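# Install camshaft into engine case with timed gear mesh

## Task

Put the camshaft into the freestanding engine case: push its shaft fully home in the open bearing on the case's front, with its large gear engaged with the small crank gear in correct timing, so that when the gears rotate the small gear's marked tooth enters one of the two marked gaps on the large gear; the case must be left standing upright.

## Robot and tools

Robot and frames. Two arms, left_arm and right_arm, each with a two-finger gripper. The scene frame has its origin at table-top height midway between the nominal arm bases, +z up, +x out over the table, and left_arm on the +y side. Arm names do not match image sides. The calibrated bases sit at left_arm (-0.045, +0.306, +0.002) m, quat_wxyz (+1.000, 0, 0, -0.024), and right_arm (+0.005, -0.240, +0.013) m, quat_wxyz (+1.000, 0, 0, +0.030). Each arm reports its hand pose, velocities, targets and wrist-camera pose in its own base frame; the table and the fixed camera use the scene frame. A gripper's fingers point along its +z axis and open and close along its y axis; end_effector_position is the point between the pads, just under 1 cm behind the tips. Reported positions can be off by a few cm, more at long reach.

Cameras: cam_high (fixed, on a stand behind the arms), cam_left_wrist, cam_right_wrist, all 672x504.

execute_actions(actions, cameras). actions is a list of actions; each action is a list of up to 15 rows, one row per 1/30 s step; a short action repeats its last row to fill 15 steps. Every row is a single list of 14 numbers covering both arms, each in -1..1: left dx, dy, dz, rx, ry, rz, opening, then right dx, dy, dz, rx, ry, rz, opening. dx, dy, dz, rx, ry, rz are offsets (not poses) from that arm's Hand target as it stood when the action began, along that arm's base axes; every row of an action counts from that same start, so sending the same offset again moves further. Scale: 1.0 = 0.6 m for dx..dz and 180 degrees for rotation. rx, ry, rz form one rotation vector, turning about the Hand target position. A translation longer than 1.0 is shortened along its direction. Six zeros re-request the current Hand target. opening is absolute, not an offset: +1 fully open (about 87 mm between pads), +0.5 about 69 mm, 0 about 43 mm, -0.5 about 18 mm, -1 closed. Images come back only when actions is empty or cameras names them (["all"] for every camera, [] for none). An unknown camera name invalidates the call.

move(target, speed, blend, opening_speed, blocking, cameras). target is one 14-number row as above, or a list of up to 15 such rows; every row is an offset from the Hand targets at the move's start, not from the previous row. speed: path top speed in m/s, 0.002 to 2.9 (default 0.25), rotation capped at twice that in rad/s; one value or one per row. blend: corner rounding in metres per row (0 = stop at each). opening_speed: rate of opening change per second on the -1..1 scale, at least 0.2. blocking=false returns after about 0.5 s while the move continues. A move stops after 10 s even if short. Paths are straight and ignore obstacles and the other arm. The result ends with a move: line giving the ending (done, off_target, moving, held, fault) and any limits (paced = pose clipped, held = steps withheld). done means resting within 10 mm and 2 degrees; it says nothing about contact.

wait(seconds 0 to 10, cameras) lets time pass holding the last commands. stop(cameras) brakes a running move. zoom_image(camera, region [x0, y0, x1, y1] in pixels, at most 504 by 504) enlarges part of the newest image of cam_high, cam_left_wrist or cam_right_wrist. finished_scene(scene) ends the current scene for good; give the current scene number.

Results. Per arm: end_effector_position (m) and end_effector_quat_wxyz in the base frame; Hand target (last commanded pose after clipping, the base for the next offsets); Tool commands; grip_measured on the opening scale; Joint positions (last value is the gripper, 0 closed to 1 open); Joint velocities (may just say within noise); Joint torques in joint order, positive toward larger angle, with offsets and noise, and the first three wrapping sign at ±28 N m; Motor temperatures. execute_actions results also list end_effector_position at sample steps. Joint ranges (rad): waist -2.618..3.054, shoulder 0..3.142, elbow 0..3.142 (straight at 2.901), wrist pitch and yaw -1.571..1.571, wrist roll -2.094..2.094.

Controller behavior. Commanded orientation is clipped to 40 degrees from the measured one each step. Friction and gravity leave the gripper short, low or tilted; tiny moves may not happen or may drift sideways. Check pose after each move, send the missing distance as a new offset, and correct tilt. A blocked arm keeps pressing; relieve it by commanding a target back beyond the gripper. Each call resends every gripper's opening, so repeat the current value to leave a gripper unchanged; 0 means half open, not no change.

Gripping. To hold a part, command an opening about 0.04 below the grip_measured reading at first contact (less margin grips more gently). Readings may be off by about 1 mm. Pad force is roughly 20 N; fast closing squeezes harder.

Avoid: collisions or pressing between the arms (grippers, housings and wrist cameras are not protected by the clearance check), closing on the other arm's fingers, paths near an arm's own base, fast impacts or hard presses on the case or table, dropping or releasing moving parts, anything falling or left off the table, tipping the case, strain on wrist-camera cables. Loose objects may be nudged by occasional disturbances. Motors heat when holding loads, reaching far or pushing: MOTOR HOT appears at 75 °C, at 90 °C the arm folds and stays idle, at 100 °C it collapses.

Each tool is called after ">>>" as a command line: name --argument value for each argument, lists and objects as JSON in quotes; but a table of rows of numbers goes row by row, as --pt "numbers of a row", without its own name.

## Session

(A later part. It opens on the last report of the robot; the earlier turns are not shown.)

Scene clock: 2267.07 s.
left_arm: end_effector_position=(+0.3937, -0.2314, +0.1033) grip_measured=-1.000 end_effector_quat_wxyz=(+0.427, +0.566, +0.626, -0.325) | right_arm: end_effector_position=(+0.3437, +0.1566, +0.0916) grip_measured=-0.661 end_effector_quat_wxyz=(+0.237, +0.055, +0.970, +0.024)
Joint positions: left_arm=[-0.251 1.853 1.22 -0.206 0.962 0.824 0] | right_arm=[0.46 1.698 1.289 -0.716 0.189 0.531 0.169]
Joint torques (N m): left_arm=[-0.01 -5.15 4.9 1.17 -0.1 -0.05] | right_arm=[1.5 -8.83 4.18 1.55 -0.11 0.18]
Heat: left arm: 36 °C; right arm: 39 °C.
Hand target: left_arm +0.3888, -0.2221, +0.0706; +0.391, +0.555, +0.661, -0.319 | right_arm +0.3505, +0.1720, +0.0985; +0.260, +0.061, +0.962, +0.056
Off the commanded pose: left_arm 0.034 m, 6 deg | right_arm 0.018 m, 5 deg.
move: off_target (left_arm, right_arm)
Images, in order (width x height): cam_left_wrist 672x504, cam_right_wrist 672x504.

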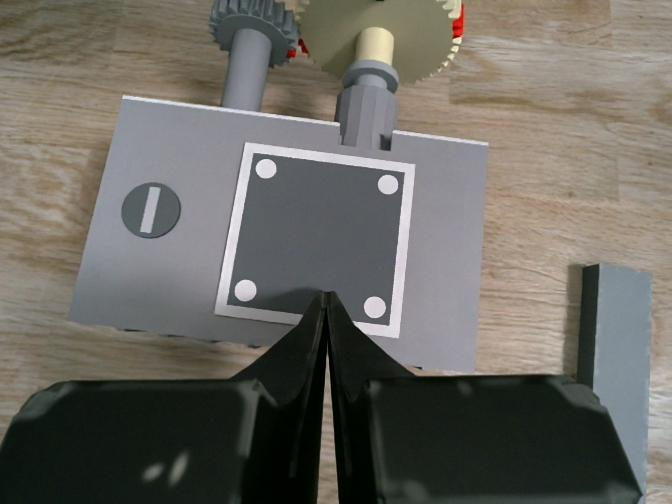

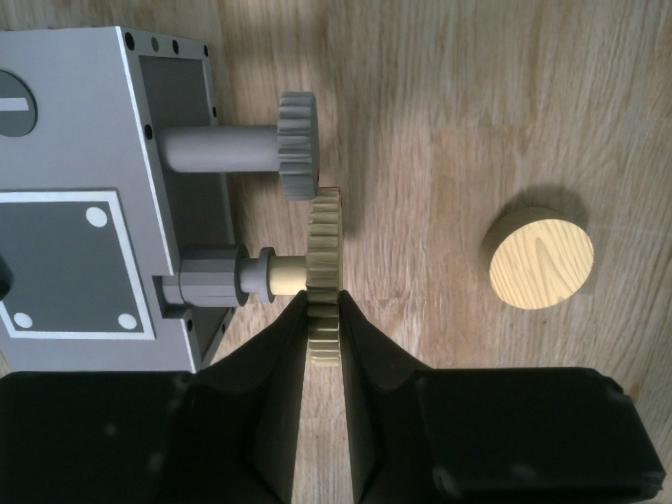

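>>> move --pt "0 0 0 0 0 0 -1 0.002 0.005 0.001 0 0.009 0 -0.8" --pt "0 0 0 0 0 0 -1 -0.002 0.008 -0.001 0 -0.009 0 -0.8" --pt "0 0 0 0 0 0 -1 0.002 0.011 0.003 0 0.009 0 -0.8" --pt "0 0 0 0 0 0 -1 -0.002 0.014 -0.003 0 -0.009 0 -0.8" --pt "0 0 0 0 0 0 -1 0.002 0.017 0.002 0 0.009 0 -0.8" --pt "0 0 0 0 0 0 -1 0 0.017 0 0 0 0 -0.8" --speed 0.04 --cameras '["cam_left_wrist","cam_right_wrist"]'

>>> zoom_image --camera "cam_right_wrist" --region '[220, 60, 370, 380]'

>>> zoom_image --camera "cam_left_wrist" --region '[260, 0, 340, 80]'

Scene clock: 2298.77 s.
left_arm: end_effector_position=(+0.3937, -0.2314, +0.1033) grip_measured=-1.000 end_effector_quat_wxyz=(+0.427, +0.566, +0.626, -0.325) | right_arm: end_effector_position=(+0.3439, +0.1647, +0.0919) grip_measured=-0.661 end_effector_quat_wxyz=(+0.242, +0.056, +0.969, +0.020)
Joint positions: left_arm=[-0.251 1.853 1.22 -0.206 0.962 0.824 0] | right_arm=[0.487 1.709 1.301 -0.717 0.211 0.554 0.169]
Joint torques (N m): left_arm=[-0.02 -5.15 4.89 1.17 -0.11 -0.05] | right_arm=[1.47 -8.29 4.86 1.51 -0.21 0.19]
Heat: left arm: 35 °C; right arm: 38 °C.
Hand target: left_arm +0.3888, -0.2221, +0.0706; +0.391, +0.555, +0.661, -0.319 | right_arm +0.3505, +0.1822, +0.0985; +0.261, +0.061, +0.962, +0.056
Off the commanded pose: left_arm 0.034 m, 6 deg | right_arm 0.020 m, 5 deg.
move: off_target (left_arm, right_arm)
Images, in order (width x height): cam_left_wrist 672x504, cam_right_wrist 672x504.

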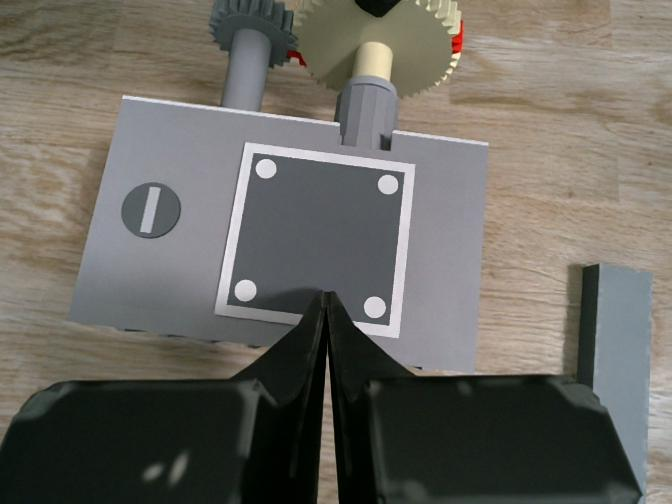

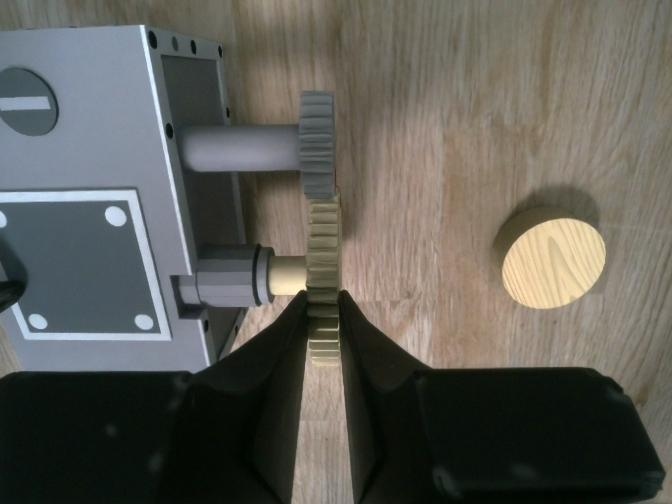

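Scaled by 1.575 from the camera's 672x504 image, which has a finer 960x720 frame.

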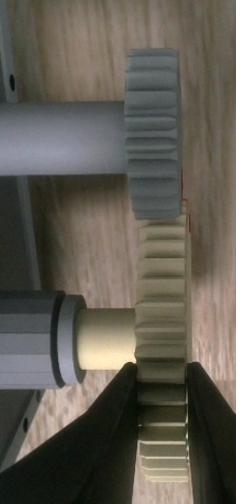

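Scaled by 6.300 from the camera's 672x504 image, which has a finer 960x720 frame.

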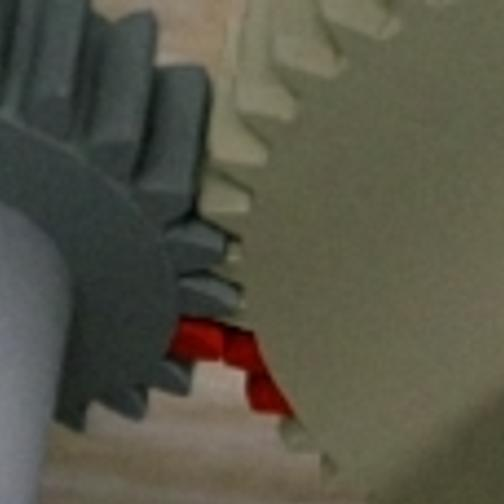

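>>> zoom_image --camera "cam_left_wrist" --region '[280, 25, 320, 65]'

Scaled by 12.600 from the camera's 672x504 image, which has a finer 960x720 frame.

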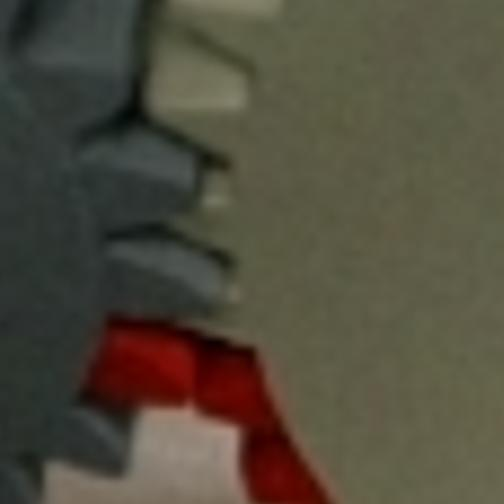

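>>> move --pt "0 0 0 0 0 0 -1 0.002 -0.03 0.002 -0.01 0 -0.006 -0.8" --pt "0 0 0 0 0 0 -1 -0.004 -0.037 -0.002 -0.015 0 -0.008 -0.8" --pt "0 0 0 0 0 0 -1 0.004 -0.041 0.002 -0.015 0 -0.008 -0.8" --pt "0 0 0 0 0 0 -1 -0.004 -0.046 -0.002 -0.015 0 -0.008 -0.8" --pt "0 0 0 0 0 0 -1 0.004 -0.05 0.002 -0.015 0 -0.008 -0.8" --pt "0 0 0 0 0 0 -1 0 -0.05 0 -0.015 0 -0.008 -0.8" --speed 0.05 --cameras '["cam_left_wrist","cam_right_wrist"]'

Scene clock: 2327.20 s.
left_arm: end_effector_position=(+0.3937, -0.2314, +0.1033) grip_measured=-1.000 end_effector_quat_wxyz=(+0.427, +0.566, +0.626, -0.325) | right_arm: end_effector_position=(+0.3449, +0.1606, +0.0917) grip_measured=-0.661 end_effector_quat_wxyz=(+0.246, +0.058, +0.967, +0.034)
Joint positions: left_arm=[-0.251 1.853 1.22 -0.206 0.962 0.824 0] | right_arm=[0.464 1.686 1.268 -0.683 0.183 0.54 0.17]
Joint torques (N m): left_arm=[-0.02 -5.16 4.9 1.17 -0.11 -0.05] | right_arm=[-1.39 -9.11 4.66 1.16 0.38 -0.09]
Heat: left arm: 35 °C; right arm: 38 °C.
Hand target: left_arm +0.3888, -0.2221, +0.0706; +0.391, +0.555, +0.661, -0.319 | right_arm +0.3505, +0.1521, +0.0985; +0.263, +0.068, +0.962, +0.030
Off the commanded pose: left_arm 0.034 m, 6 deg | right_arm 0.012 m, 2 deg.
move: off_target (left_arm, right_arm)
Images, in order (width x height): cam_left_wrist 672x504, cam_right_wrist 672x504.

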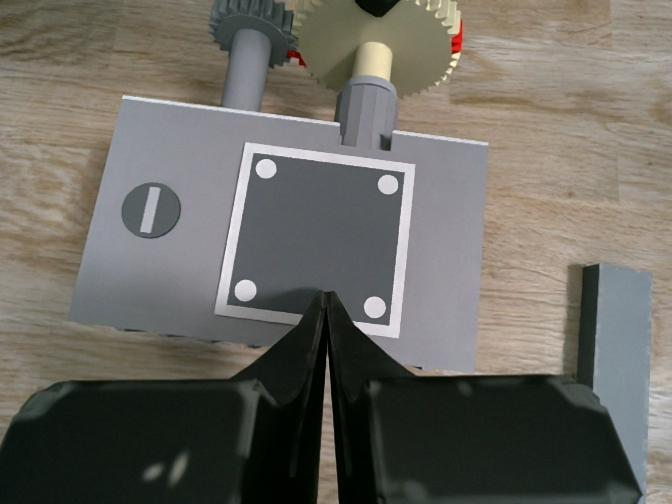

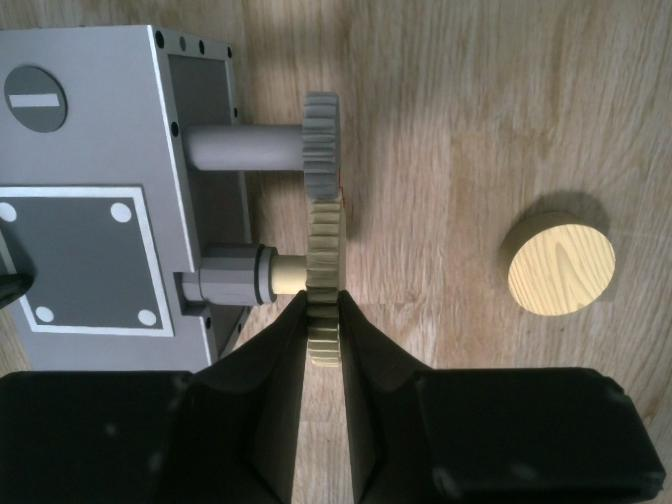

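>>> move --pt "0 0 0 0 0 0 -1 0.003 -0.008 0.002 0 0.008 0 -0.8" --pt "0 0 0 0 0 0 -1 -0.003 -0.013 -0.002 0 -0.008 0 -0.8" --pt "0 0 0 0 0 0 -1 0.003 -0.018 0.002 0 0.008 0 -0.8" --pt "0 0 0 0 0 0 -1 -0.003 -0.018 -0.002 0 -0.008 0 -0.8" --pt "0 0 0 0 0 0 -1 0.003 -0.018 0.002 0 0.008 0 -0.8" --pt "0 0 0 0 0 0 -1 0 -0.018 0 0 0 0 -0.8" --speed 0.05 --cameras '["cam_left_wrist","cam_right_wrist"]'

Scene clock: 2338.07 s.
left_arm: end_effector_position=(+0.3938, -0.2315, +0.1034) grip_measured=-1.000 end_effector_quat_wxyz=(+0.427, +0.566, +0.626, -0.325) | right_arm: end_effector_position=(+0.3455, +0.1583, +0.0924) grip_measured=-0.653 end_effector_quat_wxyz=(+0.245, +0.056, +0.966, +0.054)
Joint positions: left_arm=[-0.251 1.853 1.22 -0.205 0.962 0.824 0] | right_arm=[0.437 1.668 1.246 -0.657 0.134 0.519 0.174]
Joint torques (N m): left_arm=[-0.01 -5.15 4.9 1.17 -0.11 -0.05] | right_arm=[-1.66 -8.92 4.9 1.02 0.75 -0.12]
Heat: left arm: 35 °C; right arm: 38 °C.
Hand target: left_arm +0.3888, -0.2222, +0.0706; +0.391, +0.555, +0.661, -0.319 | right_arm +0.3506, +0.1413, +0.0985; +0.263, +0.068, +0.962, +0.030
Off the commanded pose: left_arm 0.034 m, 6 deg | right_arm 0.019 m, 4 deg.
move: off_target (left_arm, right_arm)
Images, in order (width x height): cam_left_wrist 672x504, cam_right_wrist 672x504.

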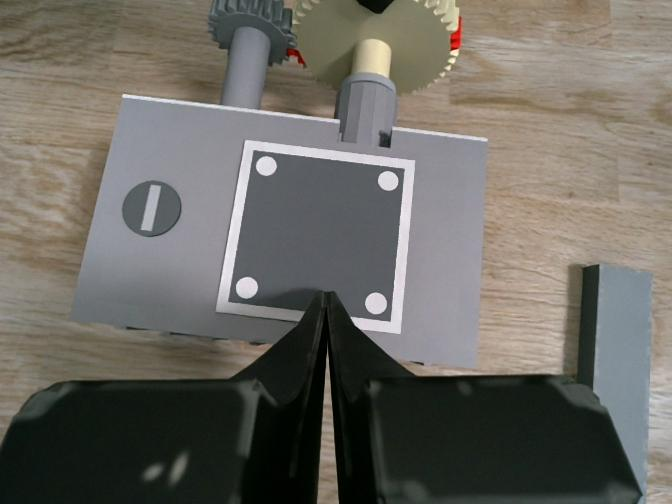

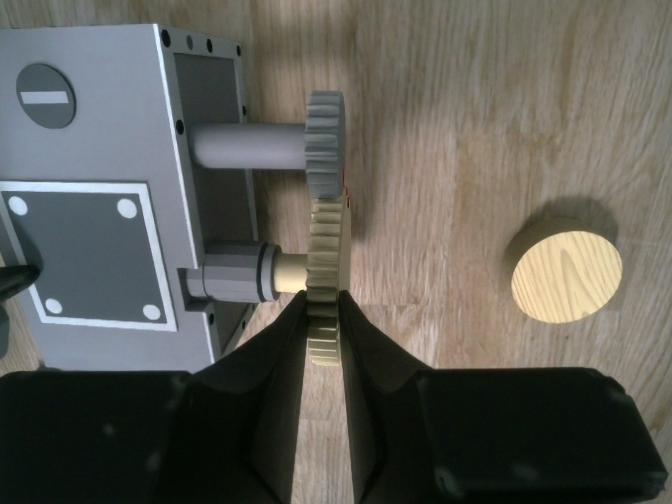

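>>> move --pt "0 0.02 -0.025 0 0 0 -1 0.003 0.0 0.002 -0.02 0.008 -0.02 -0.8" --pt "0 0.02 -0.025 0 0 0 -1 -0.005 -0.002 -0.003 -0.02 -0.008 -0.02 -0.8" --pt "0 0.02 -0.025 0 0 0 -1 0.005 -0.004 0.003 -0.02 0.008 -0.02 -0.8" --pt "0 0.02 -0.025 0 0 0 -1 -0.005 -0.006 -0.003 -0.02 -0.008 -0.02 -0.8" --pt "0 0.02 -0.025 0 0 0 -1 0.005 -0.008 0.003 -0.02 0.008 -0.02 -0.8" --pt "0 0.02 -0.025 0 0 0 -1 0 -0.008 0 -0.02 0 -0.02 -0.8" --speed 0.06 --cameras '["cam_left_wrist","cam_right_wrist"]'

Scene clock: 2351.50 s.
left_arm: end_effector_position=(+0.3925, -0.2304, +0.1021) grip_measured=-1.000 end_effector_quat_wxyz=(+0.442, +0.574, +0.603, -0.333) | right_arm: end_effector_position=(+0.3459, +0.1575, +0.0924) grip_measured=-0.657 end_effector_quat_wxyz=(+0.245, +0.070, +0.967, +0.026)
Joint positions: left_arm=[-0.235 1.856 1.188 -0.154 1.015 0.854 0] | right_arm=[0.462 1.692 1.281 -0.701 0.201 0.56 0.172]
Joint torques (N m): left_arm=[1.57 -4.29 4.21 0.8 -0.5 0.07] | right_arm=[-1.51 -9.28 4.55 0.93 1.06 -0.02]
Heat: left arm: 35 °C; right arm: 38 °C.
Hand target: left_arm +0.3887, -0.2101, +0.0554; +0.391, +0.555, +0.661, -0.319 | right_arm +0.3505, +0.1365, +0.0985; +0.265, +0.090, +0.960, -0.008
Off the commanded pose: left_arm 0.051 m, 9 deg | right_arm 0.022 m, 5 deg.
move: off_target (left_arm, right_arm)
Images, in order (width x height): cam_left_wrist 672x504, cam_right_wrist 672x504.

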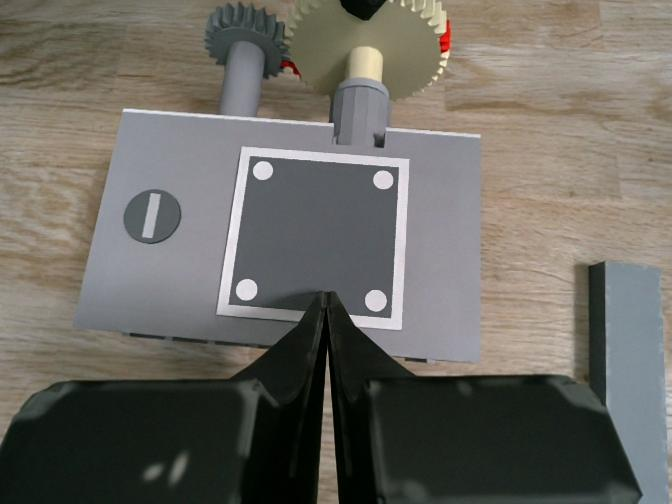

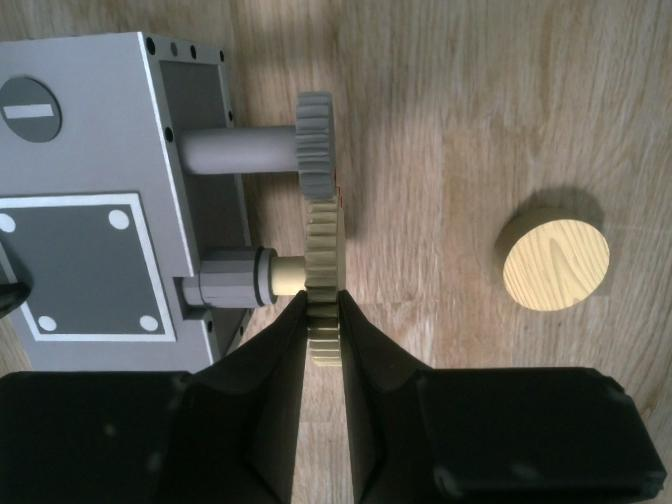

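>>> move --pt "0 0 0 0 0 0 -1 0.010 -0.002 0.010 0 0.01 0.0 -0.8" --pt "0 0 0 0 0 0 -1 0.0 -0.002 0.0 0 -0.01 0.0 -0.8" --pt "0 0 0 0 0 0 -1 0.012 -0.004 0.0 0 0.01 0.01 -0.8" --pt "0 0 0 0 0 0 -1 0.0 -0.006 0.012 0 -0.01 -0.01 -0.8" --pt "0 0 0 0 0 0 -1 0.010 -0.008 0.010 0 0.01 0.01 -0.8" --pt "0 0 0 0 0 0 -1 0.0 -0.008 0.0 0 -0.01 -0.01 -0.8" --pt "0 0 0 0 0 0 -1 0.005 -0.008 0.005 0 0 0 -0.8" --speed 0.08 --cameras '["cam_left_wrist","cam_right_wrist"]'

Scene clock: 2368.87 s.
left_arm: end_effector_position=(+0.3926, -0.2305, +0.1023) grip_measured=-1.000 end_effector_quat_wxyz=(+0.443, +0.574, +0.603, -0.333) | right_arm: end_effector_position=(+0.3446, +0.1521, +0.0924) grip_measured=-0.657 end_effector_quat_wxyz=(+0.252, +0.071, +0.965, +0.025)
Joint positions: left_arm=[-0.235 1.856 1.188 -0.153 1.015 0.854 0] | right_arm=[0.454 1.668 1.249 -0.678 0.205 0.552 0.172]
Joint torques (N m): left_arm=[1.55 -4.27 4.21 0.79 -0.5 0.06] | right_arm=[-2.25 -7.06 7.6 0.71 0.95 -0.07]
Heat: left arm: 33 °C; right arm: 38 °C.
Hand target: left_arm +0.3887, -0.2101, +0.0554; +0.391, +0.555, +0.661, -0.319 | right_arm +0.3535, +0.1318, +0.1015; +0.265, +0.089, +0.960, -0.008
Off the commanded pose: left_arm 0.051 m, 9 deg | right_arm 0.024 m, 5 deg.
move: off_target (left_arm, right_arm)
Images, in order (width x height): cam_left_wrist 672x504, cam_right_wrist 672x504.

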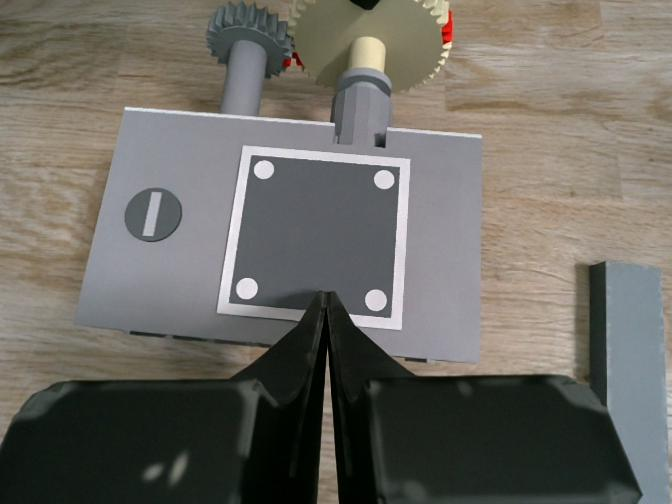

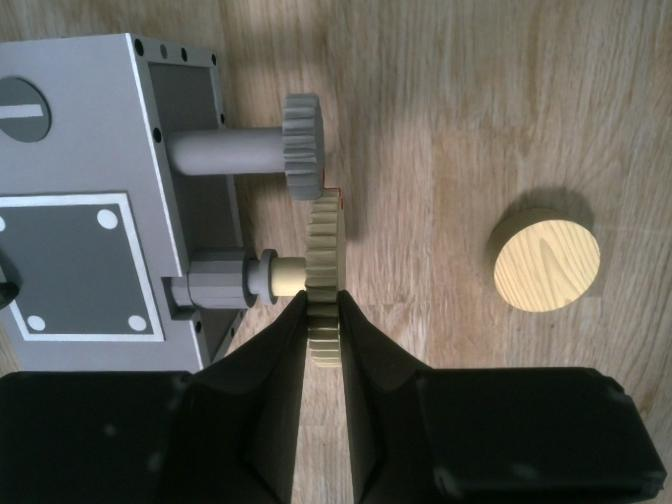

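>>> move --pt "0 0 0 0 0 0 -1 0.006 -0.002 0.006 0 0.01 0.01 -0.8" --pt "0 0 0 0 0 0 -1 -0.006 -0.002 -0.006 0 -0.01 -0.01 -0.8" --pt "0 0 0 0 0 0 -1 0.006 -0.004 -0.006 0 0.01 0.01 -0.8" --pt "0 0 0 0 0 0 -1 -0.006 -0.006 0.006 0 -0.01 -0.01 -0.8" --pt "0 0 0 0 0 0 -1 0.006 -0.006 0.006 0 0.01 0.01 -0.8" --pt "0 0 0 0 0 0 -1 -0.006 -0.006 -0.006 0 -0.01 -0.01 -0.8" --pt "0 0 0 0 0 0 -1 0.0 -0.006 0.0 0 0 0 -0.8" --speed 0.08 --cameras '["cam_left_wrist","cam_right_wrist"]'

Scene clock: 2381.30 s.
left_arm: end_effector_position=(+0.3926, -0.2305, +0.1023) grip_measured=-1.000 end_effector_quat_wxyz=(+0.443, +0.574, +0.603, -0.333) | right_arm: end_effector_position=(+0.3447, +0.1439, +0.0923) grip_measured=-0.657 end_effector_quat_wxyz=(+0.254, +0.073, +0.964, +0.017)
Joint positions: left_arm=[-0.235 1.856 1.188 -0.153 1.015 0.854 0] | right_arm=[0.44 1.659 1.239 -0.679 0.215 0.538 0.171]
Joint torques (N m): left_arm=[1.55 -4.29 4.19 0.78 -0.5 0.06] | right_arm=[-1.96 -6.71 7.77 0.74 0.77 -0.04]
Heat: left arm: 33 °C; right arm: 39 °C.
Hand target: left_arm +0.3887, -0.2101, +0.0554; +0.391, +0.555, +0.661, -0.319 | right_arm +0.3535, +0.1281, +0.1015; +0.265, +0.089, +0.960, -0.008
Off the commanded pose: left_arm 0.051 m, 9 deg | right_arm 0.020 m, 4 deg.
move: off_target (left_arm, right_arm)
Images, in order (width x height): cam_left_wrist 672x504, cam_right_wrist 672x504.

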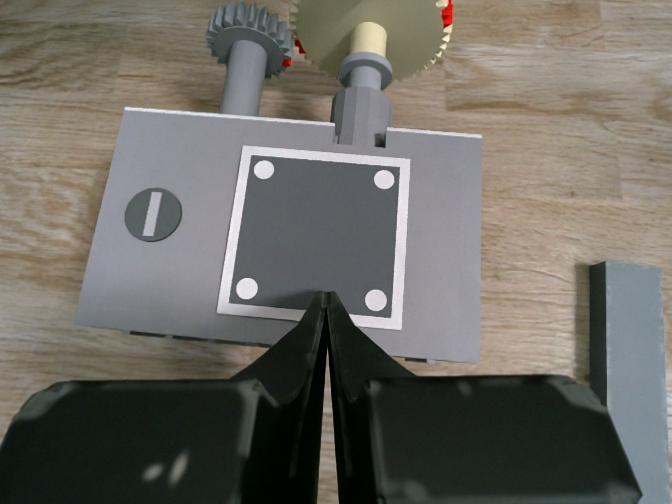

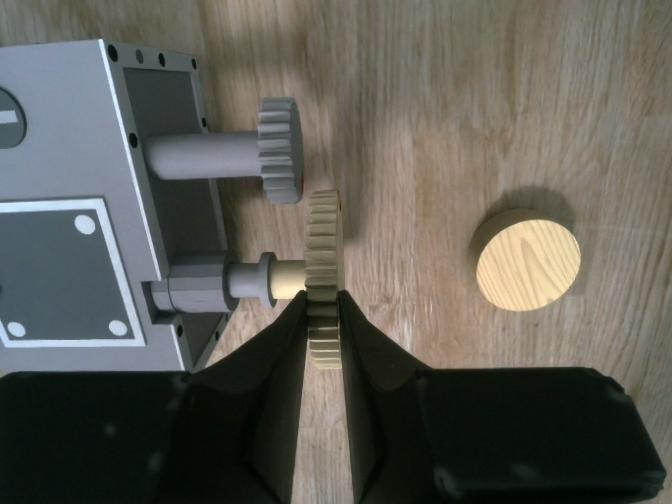

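>>> move --pt "0 0 0 0 0 0 -1 -0.005 0.026 -0.0027 0 -0.045 0.006 -0.8" --pt "0 0 0 0 0 0 -1 -0.0065 0.026 -0.0035 0 -0.06 0.006 -0.8" --pt "0 0 0 0 0 0 -1 -0.005 0.026 -0.0027 0 -0.045 0.006 -0.8" --speed 0.08 --cameras '["cam_left_wrist","cam_right_wrist"]'

>>> zoom_image --camera "cam_left_wrist" --region '[260, 0, 340, 80]'

Scene clock: 2396.43 s.
left_arm: end_effector_position=(+0.3926, -0.2305, +0.1023) grip_measured=-1.000 end_effector_quat_wxyz=(+0.443, +0.574, +0.603, -0.333) | right_arm: end_effector_position=(+0.3405, +0.1455, +0.0928) grip_measured=-0.660 end_effector_quat_wxyz=(+0.322, +0.064, +0.944, +0.001)
Joint positions: left_arm=[-0.235 1.856 1.188 -0.153 1.015 0.854 0] | right_arm=[0.505 1.565 1.092 -0.522 0.335 0.541 0.17]
Joint torques (N m): left_arm=[1.54 -4.29 4.19 0.79 -0.5 0.06] | right_arm=[-0.91 -5.04 7.49 1.17 0.4 0.1]
Heat: left arm: 33 °C; right arm: 40 °C.
Hand target: left_arm +0.3887, -0.2101, +0.0554; +0.391, +0.555, +0.661, -0.319 | right_arm +0.3505, +0.1438, +0.0999; +0.333, +0.081, +0.940, +0.001
Off the commanded pose: left_arm 0.051 m, 9 deg | right_arm 0.012 m, 2 deg.
move: off_target (left_arm, right_arm)
Images, in order (width x height): cam_left_wrist 672x504, cam_right_wrist 672x504.

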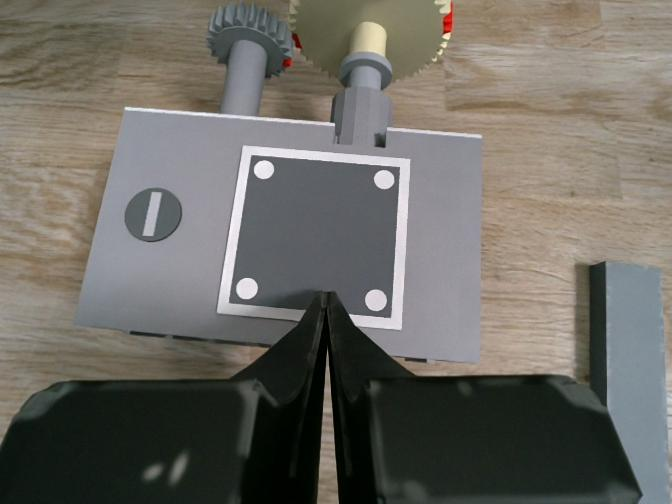

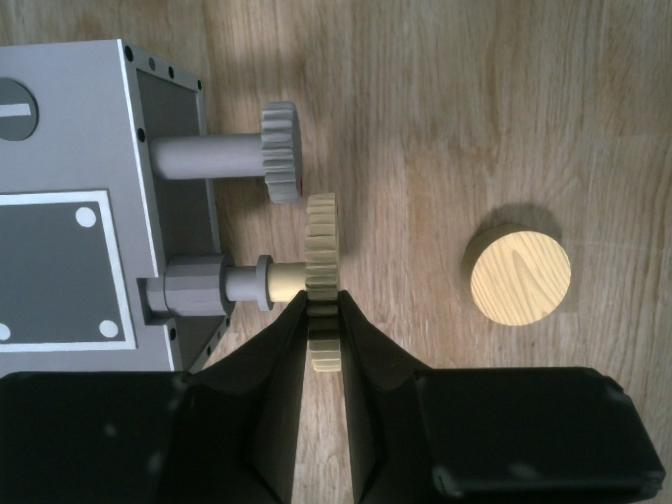

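Scaled by 6.300 from the camera's 672x504 image, which has a finer 960x720 frame.

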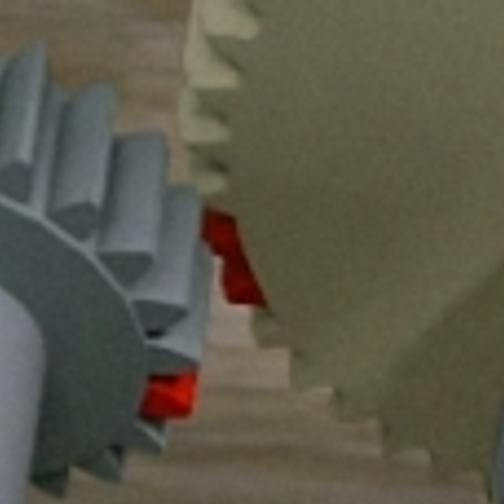

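>>> move --pt "0 0 0 0 0 0 -1 0.006 0.012 0.003 0 0.012 0 -0.8" --pt "0 0 0 0 0 0 -1 -0.004 0.016 -0.003 0 -0.012 0 -0.8" --pt "0 0 0 0 0 0 -1 0.006 0.019 0.003 0 0.012 0 -0.8" --pt "0 0 0 0 0 0 -1 -0.004 0.022 0.003 0 -0.012 0 -0.8" --pt "0 0 0 0 0 0 -1 0.006 0.022 -0.003 0 0.012 0 -0.8" --pt "0 0 0 0 0 0 -1 0 0.022 0.003 0 0 0 -0.8" --speed 0.06 --cameras '["cam_left_wrist","cam_right_wrist"]'

>>> zoom_image --camera "cam_left_wrist" --region '[260, 0, 340, 80]'

Scene clock: 2412.37 s.
left_arm: end_effector_position=(+0.3926, -0.2305, +0.1023) grip_measured=-1.000 end_effector_quat_wxyz=(+0.443, +0.574, +0.603, -0.333) | right_arm: end_effector_position=(+0.3423, +0.1486, +0.0927) grip_measured=-0.660 end_effector_quat_wxyz=(+0.304, +0.065, +0.950, -0.020)
Joint positions: left_arm=[-0.235 1.856 1.188 -0.153 1.015 0.854 0] | right_arm=[0.52 1.623 1.171 -0.604 0.361 0.561 0.17]
Joint torques (N m): left_arm=[1.54 -4.27 4.19 0.79 -0.5 0.06] | right_arm=[1.01 -8.42 4.49 1.58 0.34 0.21]
Heat: left arm: 33 °C; right arm: 41 °C.
Hand target: left_arm +0.3887, -0.2101, +0.0554; +0.391, +0.555, +0.661, -0.319 | right_arm +0.3506, +0.1569, +0.1017; +0.333, +0.081, +0.940, +0.000
Off the commanded pose: left_arm 0.051 m, 9 deg | right_arm 0.015 m, 5 deg.
move: off_target (left_arm, right_arm)
Images, in order (width x height): cam_left_wrist 672x504, cam_right_wrist 672x504.

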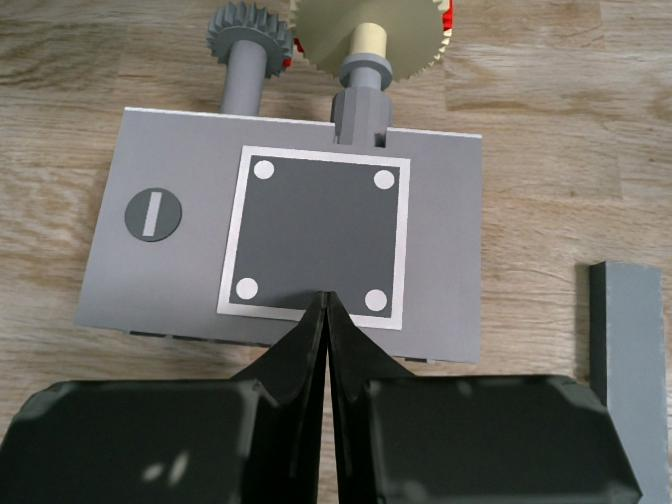

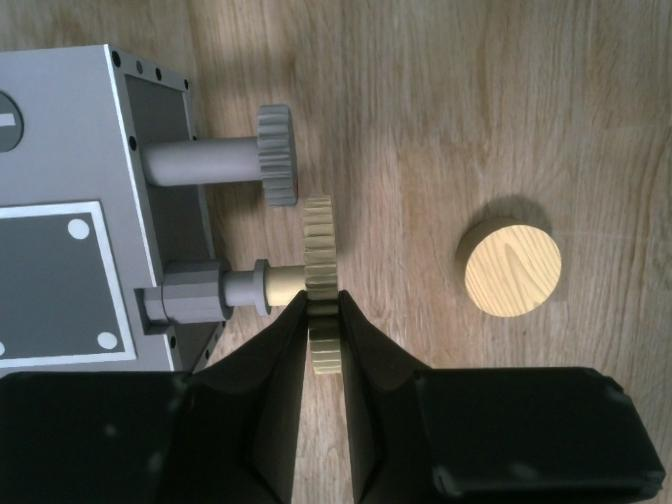

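Scaled by 6.300 from the camera's 672x504 image, which has a finer 960x720 frame.

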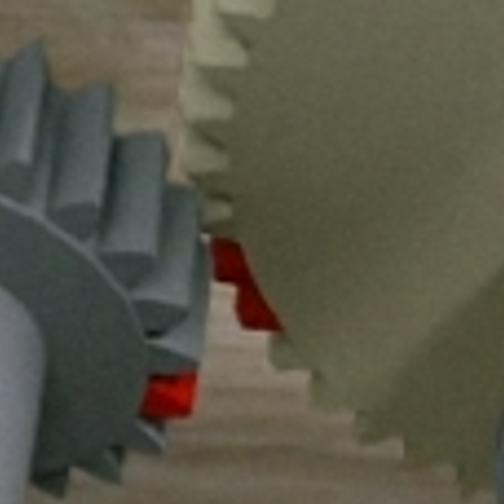

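>>> move --pt "0 0 0 0 0 0 -1 0.006 0.003 0.003 0.01 -0.005 0.01 -0.8" --pt "0 0 0 0 0 0 -1 -0.004 0.006 -0.003 0.01 -0.02 0.01 -0.8" --pt "0 0 0 0 0 0 -1 0.006 0.009 -0.003 0.01 0.0 0.01 -0.8" --pt "0 0 0 0 0 0 -1 -0.004 0.012 0.003 0.01 -0.02 0.01 -0.8" --pt "0 0 0 0 0 0 -1 0.006 0.012 -0.003 0.01 0.0 0.01 -0.8" --pt "0 0 0 0 0 0 -1 0 0.012 0.003 0.01 -0.01 0.01 -0.8" --speed 0.06 --cameras '["cam_left_wrist","cam_right_wrist"]'

>>> zoom_image --camera "cam_left_wrist" --region '[260, 0, 340, 80]'

Scene clock: 2423.63 s.
left_arm: end_effector_position=(+0.3926, -0.2305, +0.1023) grip_measured=-1.000 end_effector_quat_wxyz=(+0.443, +0.574, +0.603, -0.333) | right_arm: end_effector_position=(+0.3411, +0.1513, +0.0926) grip_measured=-0.661 end_effector_quat_wxyz=(+0.319, +0.059, +0.946, -0.008)
Joint positions: left_arm=[-0.235 1.856 1.188 -0.153 1.015 0.854 0] | right_arm=[0.528 1.592 1.124 -0.547 0.358 0.55 0.17]
Joint torques (N m): left_arm=[1.54 -4.29 4.19 0.79 -0.5 0.06] | right_arm=[1.05 -7.9 5.16 1.66 0.11 0.17]
Heat: left arm: 33 °C; right arm: 40 °C.
Hand target: left_arm +0.3887, -0.2101, +0.0554; +0.391, +0.555, +0.661, -0.319 | right_arm +0.3505, +0.1642, +0.1035; +0.346, +0.071, +0.935, +0.022
Off the commanded pose: left_arm 0.051 m, 9 deg | right_arm 0.019 m, 5 deg.
move: off_target (left_arm, right_arm)
Images, in order (width x height): cam_left_wrist 672x504, cam_right_wrist 672x504.

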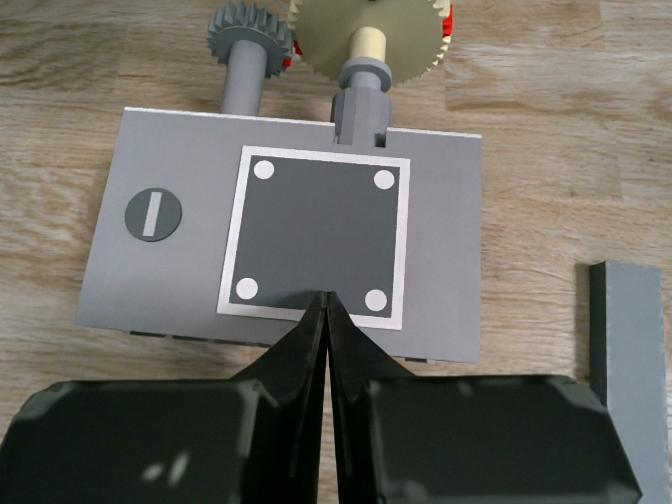

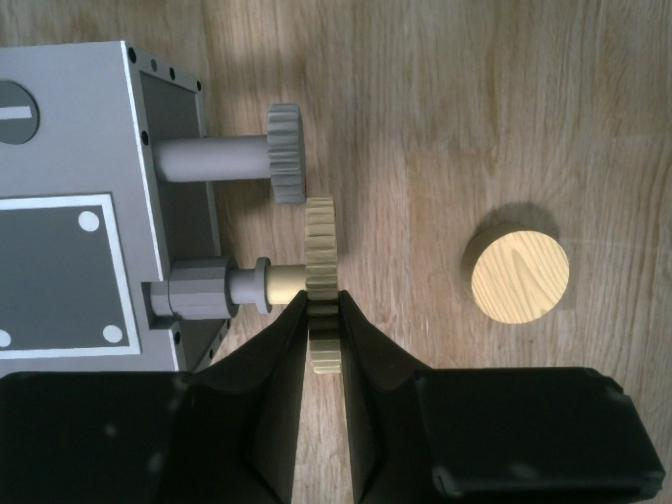

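Scaled by 6.300 from the camera's 672x504 image, which has a finer 960x720 frame.

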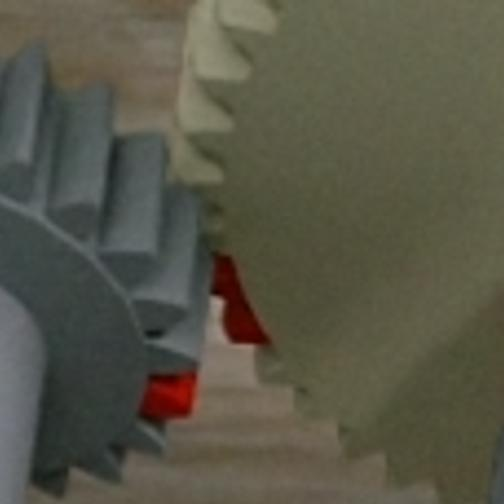

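>>> move --pt "0 0 0 0 0 0 -1 0.003 0.003 0.003 0 0.01 0 -0.8" --pt "0 0 0 0 0 0 -1 0.006 0.006 -0.003 0 0.02 0 -0.8" --pt "0 0 0 0 0 0 -1 -0.002 0.006 0.003 0 0.0 0 -0.8" --pt "0 0 0 0 0 0 -1 0.006 0.008 -0.003 0 0.025 0 -0.8" --pt "0 0 0 0 0 0 -1 0 0.008 0.003 0 0.01 0 -0.8" --speed 0.06 --cameras '["cam_left_wrist","cam_right_wrist"]'

>>> zoom_image --camera "cam_left_wrist" --region '[260, 0, 340, 80]'

Scene clock: 2435.03 s.
left_arm: end_effector_position=(+0.3929, -0.2300, +0.1023) grip_measured=-1.000 end_effector_quat_wxyz=(+0.443, +0.573, +0.603, -0.333) | right_arm: end_effector_position=(+0.3426, +0.1553, +0.0929) grip_measured=-0.661 end_effector_quat_wxyz=(+0.301, +0.061, +0.952, -0.010)
Joint positions: left_arm=[-0.234 1.856 1.188 -0.153 1.015 0.854 0] | right_arm=[0.526 1.631 1.183 -0.605 0.341 0.564 0.169]
Joint torques (N m): left_arm=[1.44 -4.29 4.21 0.78 -0.5 0.07] | right_arm=[1.62 -9.14 4.64 1.62 0.18 0.17]
Heat: left arm: 32 °C; right arm: 39 °C.
Hand target: left_arm +0.3887, -0.2101, +0.0554; +0.391, +0.555, +0.661, -0.319 | right_arm +0.3505, +0.1690, +0.1053; +0.331, +0.072, +0.941, +0.021
Off the commanded pose: left_arm 0.051 m, 9 deg | right_arm 0.020 m, 5 deg.
move: off_target (left_arm, right_arm)
Images, in order (width x height): cam_left_wrist 672x504, cam_right_wrist 672x504.

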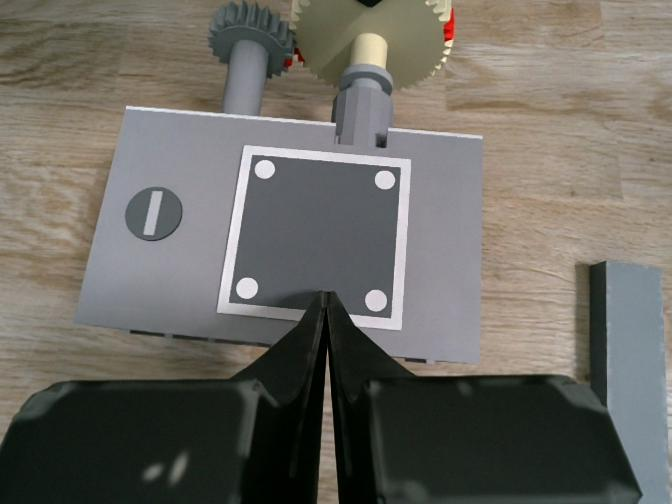

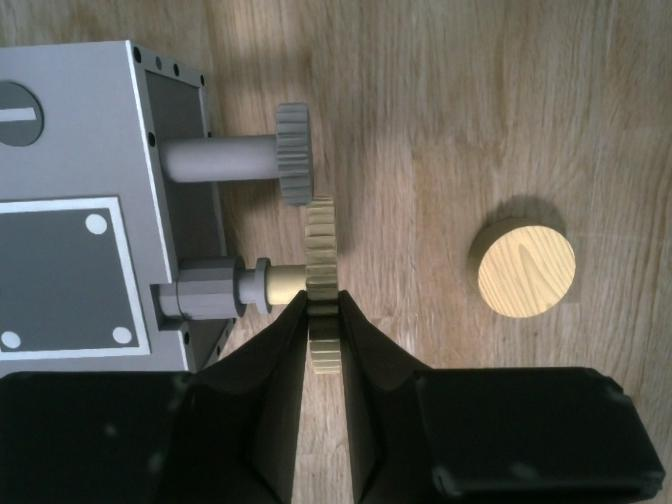

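Scaled by 6.300 from the camera's 672x504 image, which has a finer 960x720 frame.

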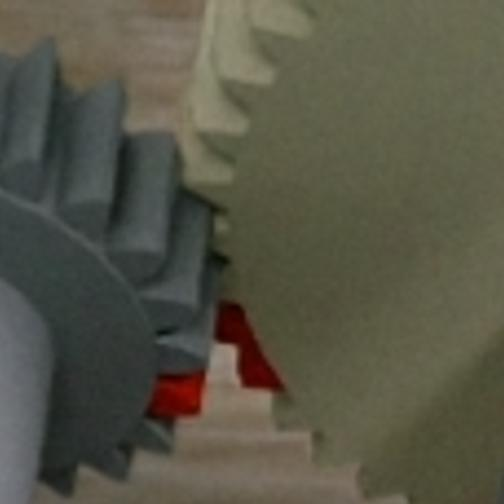

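>>> move --pt "0 0 0 0 0 0 -1 0.006 0.004 0.003 0 0.008 0 -0.8" --pt "0 0 0 0 0 0 -1 -0.004 0.007 -0.003 0 -0.008 0 -0.8" --pt "0 0 0 0 0 0 -1 0.006 0.010 -0.003 0 0.008 0 -0.8" --pt "0 0 0 0 0 0 -1 -0.004 0.013 0.003 0 -0.008 0 -0.8" --pt "0 0 0 0 0 0 -1 0.006 0.016 -0.003 0 0.008 0 -0.8" --pt "0 0 0 0 0 0 -1 0 0.016 0.003 0 0 0 -0.8" --speed 0.06 --cameras '["cam_left_wrist","cam_right_wrist"]'

>>> zoom_image --camera "cam_left_wrist" --region '[260, 0, 340, 80]'

Scene clock: 2448.10 s.
left_arm: end_effector_position=(+0.3942, -0.2278, +0.1023) grip_measured=-1.000 end_effector_quat_wxyz=(+0.444, +0.572, +0.605, -0.332) | right_arm: end_effector_position=(+0.3402, +0.1591, +0.0927) grip_measured=-0.662 end_effector_quat_wxyz=(+0.305, +0.064, +0.950, -0.022)
Joint positions: left_arm=[-0.229 1.856 1.188 -0.153 1.015 0.854 0] | right_arm=[0.554 1.639 1.19 -0.617 0.38 0.589 0.169]
Joint torques (N m): left_arm=[0.9 -4.27 4.22 0.77 -0.5 0.07] | right_arm=[1.42 -8.38 6.2 1.56 -0.08 0.15]
Heat: left arm: 32 °C; right arm: 39 °C.
Hand target: left_arm +0.3887, -0.2101, +0.0554; +0.391, +0.555, +0.661, -0.319 | right_arm +0.3505, +0.1785, +0.1071; +0.331, +0.072, +0.941, +0.021
Off the commanded pose: left_arm 0.050 m, 9 deg | right_arm 0.026 m, 6 deg.
move: off_target (left_arm, right_arm)
Images, in order (width x height): cam_left_wrist 672x504, cam_right_wrist 672x504.

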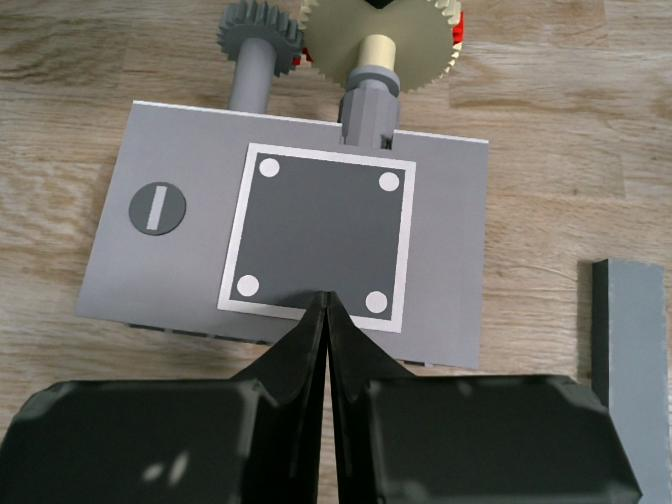

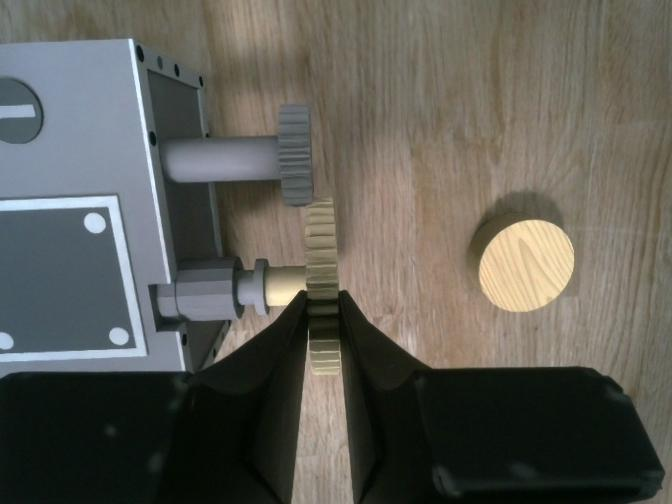

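Scaled by 6.300 from the camera's 672x504 image, which has a finer 960x720 frame.

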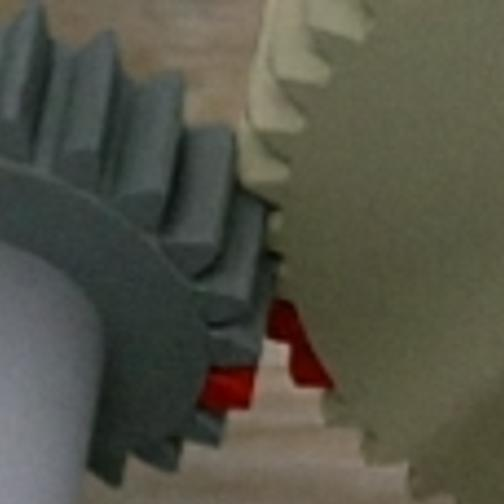

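>>> move --pt "0 0 0.04 0 0 0 -1 0 -0.024 0 0 0 0 -0.8" --pt "0 0 0.14 0 0 0 -1 0 -0.024 0 0 0 0 -0.8" --pt "0.01 0.083 0.12 0 0 0 -1 0 -0.024 0 0 0 0 -0.8" --pt "0.018 0.075 -0.01 0 0 0 -1 0 -0.024 0 0 0 0 -0.8" --pt "0.018 0.045 -0.012 0 0 0 -1 0 -0.024 0 0 0 0 -0.8" --speed '[0.06,0.15,0.15,0.12,0.05]' --cameras '["cam_left_wrist","cam_right_wrist","cam_high"]'

Scene clock: 2490.57 s.
left_arm: end_effector_position=(+0.4023, -0.1831, +0.0578) grip_measured=-1.000 end_effector_quat_wxyz=(+0.399, +0.558, +0.656, -0.316) | right_arm: end_effector_position=(+0.3407, +0.1585, +0.0929) grip_measured=-0.662 end_effector_quat_wxyz=(+0.303, +0.064, +0.951, -0.005)
Joint positions: left_arm=[-0.139 1.947 1.227 -0.314 0.975 0.981 0] | right_arm=[0.535 1.626 1.175 -0.599 0.342 0.579 0.169]
Joint torques (N m): left_arm=[-0.51 -7.28 5.78 1.34 0.53 -0.1] | right_arm=[-0.36 -9.61 4.81 1.57 0.11 -0.05]
Motor temperatures (°C): left_arm=[23 33 33 29 26 25 24] | right_arm=[25 39 38 38 27 26 30]
Heat: left arm: 33 °C; right arm: 39 °C.
Hand target: left_arm +0.3995, -0.1830, +0.0484; +0.391, +0.555, +0.661, -0.319 | right_arm +0.3505, +0.1642, +0.1070; +0.331, +0.071, +0.941, +0.021
Off the commanded pose: left_arm 0.010 m, 1 deg | right_arm 0.018 m, 5 deg.
move: off_target (right_arm)

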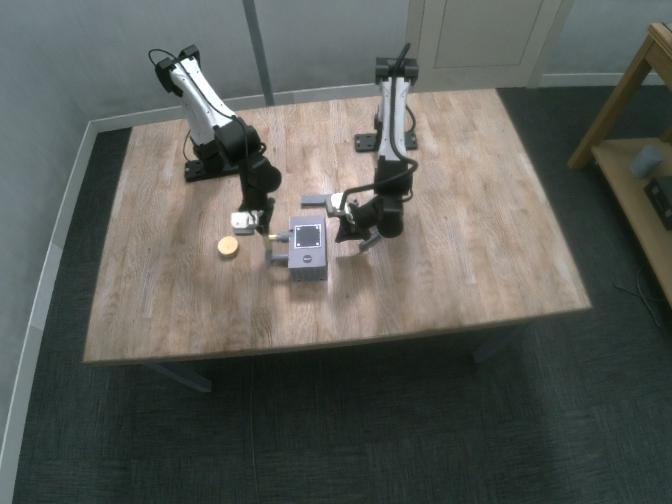

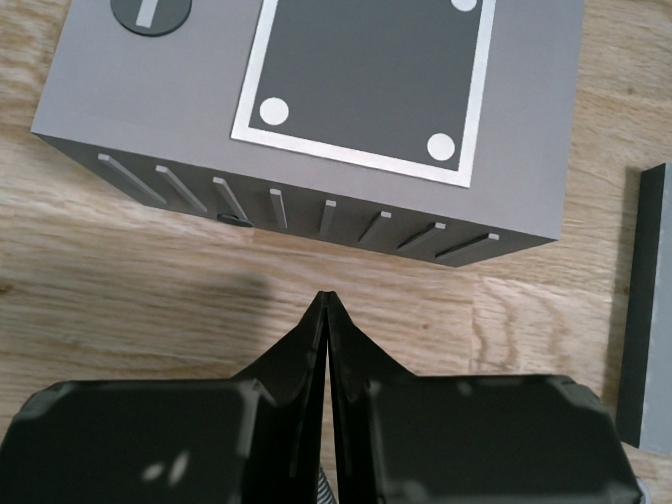

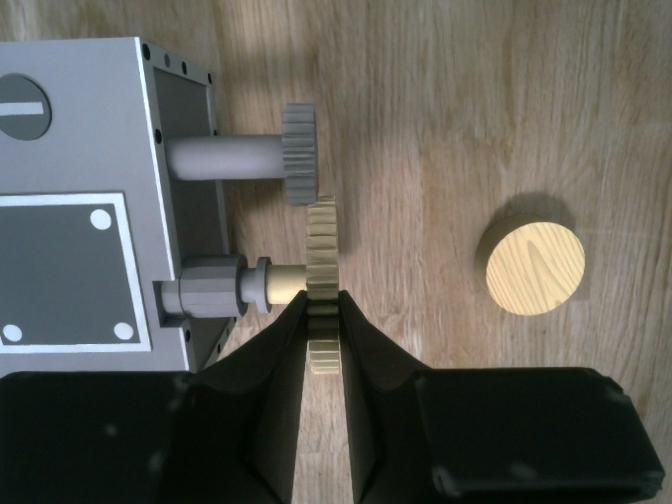

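>>> move --pt "-0.02 0.0 0.0 0 0 0 -1 0 0 0 0 0 0 -0.8" --pt "-0.02 -0.046 0.0 0 0 0 -1 0 0 0 0 0 0 -0.8" --speed '[0.08,0.03]' --cameras '["cam_left_wrist"]'

Scene clock: 2501.90 s.
left_arm: end_effector_position=(+0.3891, -0.2089, +0.0441) grip_measured=-1.000 end_effector_quat_wxyz=(+0.386, +0.552, +0.664, -0.324) | right_arm: end_effector_position=(+0.3407, +0.1585, +0.0929) grip_measured=-0.662 end_effector_quat_wxyz=(+0.303, +0.064, +0.951, -0.005)
Joint positions: left_arm=[-0.212 1.947 1.161 -0.191 0.935 0.868 0] | right_arm=[0.535 1.626 1.175 -0.599 0.342 0.579 0.169]
Joint torques (N m): left_arm=[-0.94 -9.95 5.65 1.44 0.48 -0.1] | right_arm=[-0.34 -9.63 4.79 1.57 0.11 -0.05]
Heat: left arm: 35 °C; right arm: 39 °C.
Hand target: left_arm +0.3876, -0.2107, +0.0484; +0.391, +0.555, +0.661, -0.319 | right_arm +0.3505, +0.1642, +0.1070; +0.331, +0.071, +0.941, +0.021
Off the commanded pose: left_arm 0.005 m, 1 deg | right_arm 0.018 m, 5 deg.
move: off_target (right_arm)
Images, in order (width x height): cam_left_wrist 672x504.

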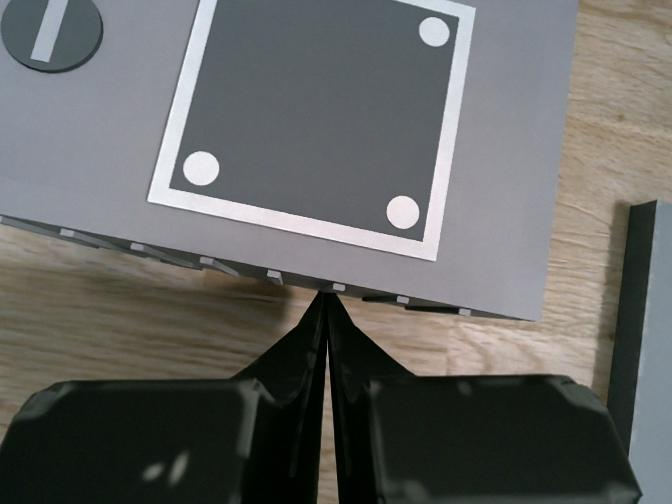

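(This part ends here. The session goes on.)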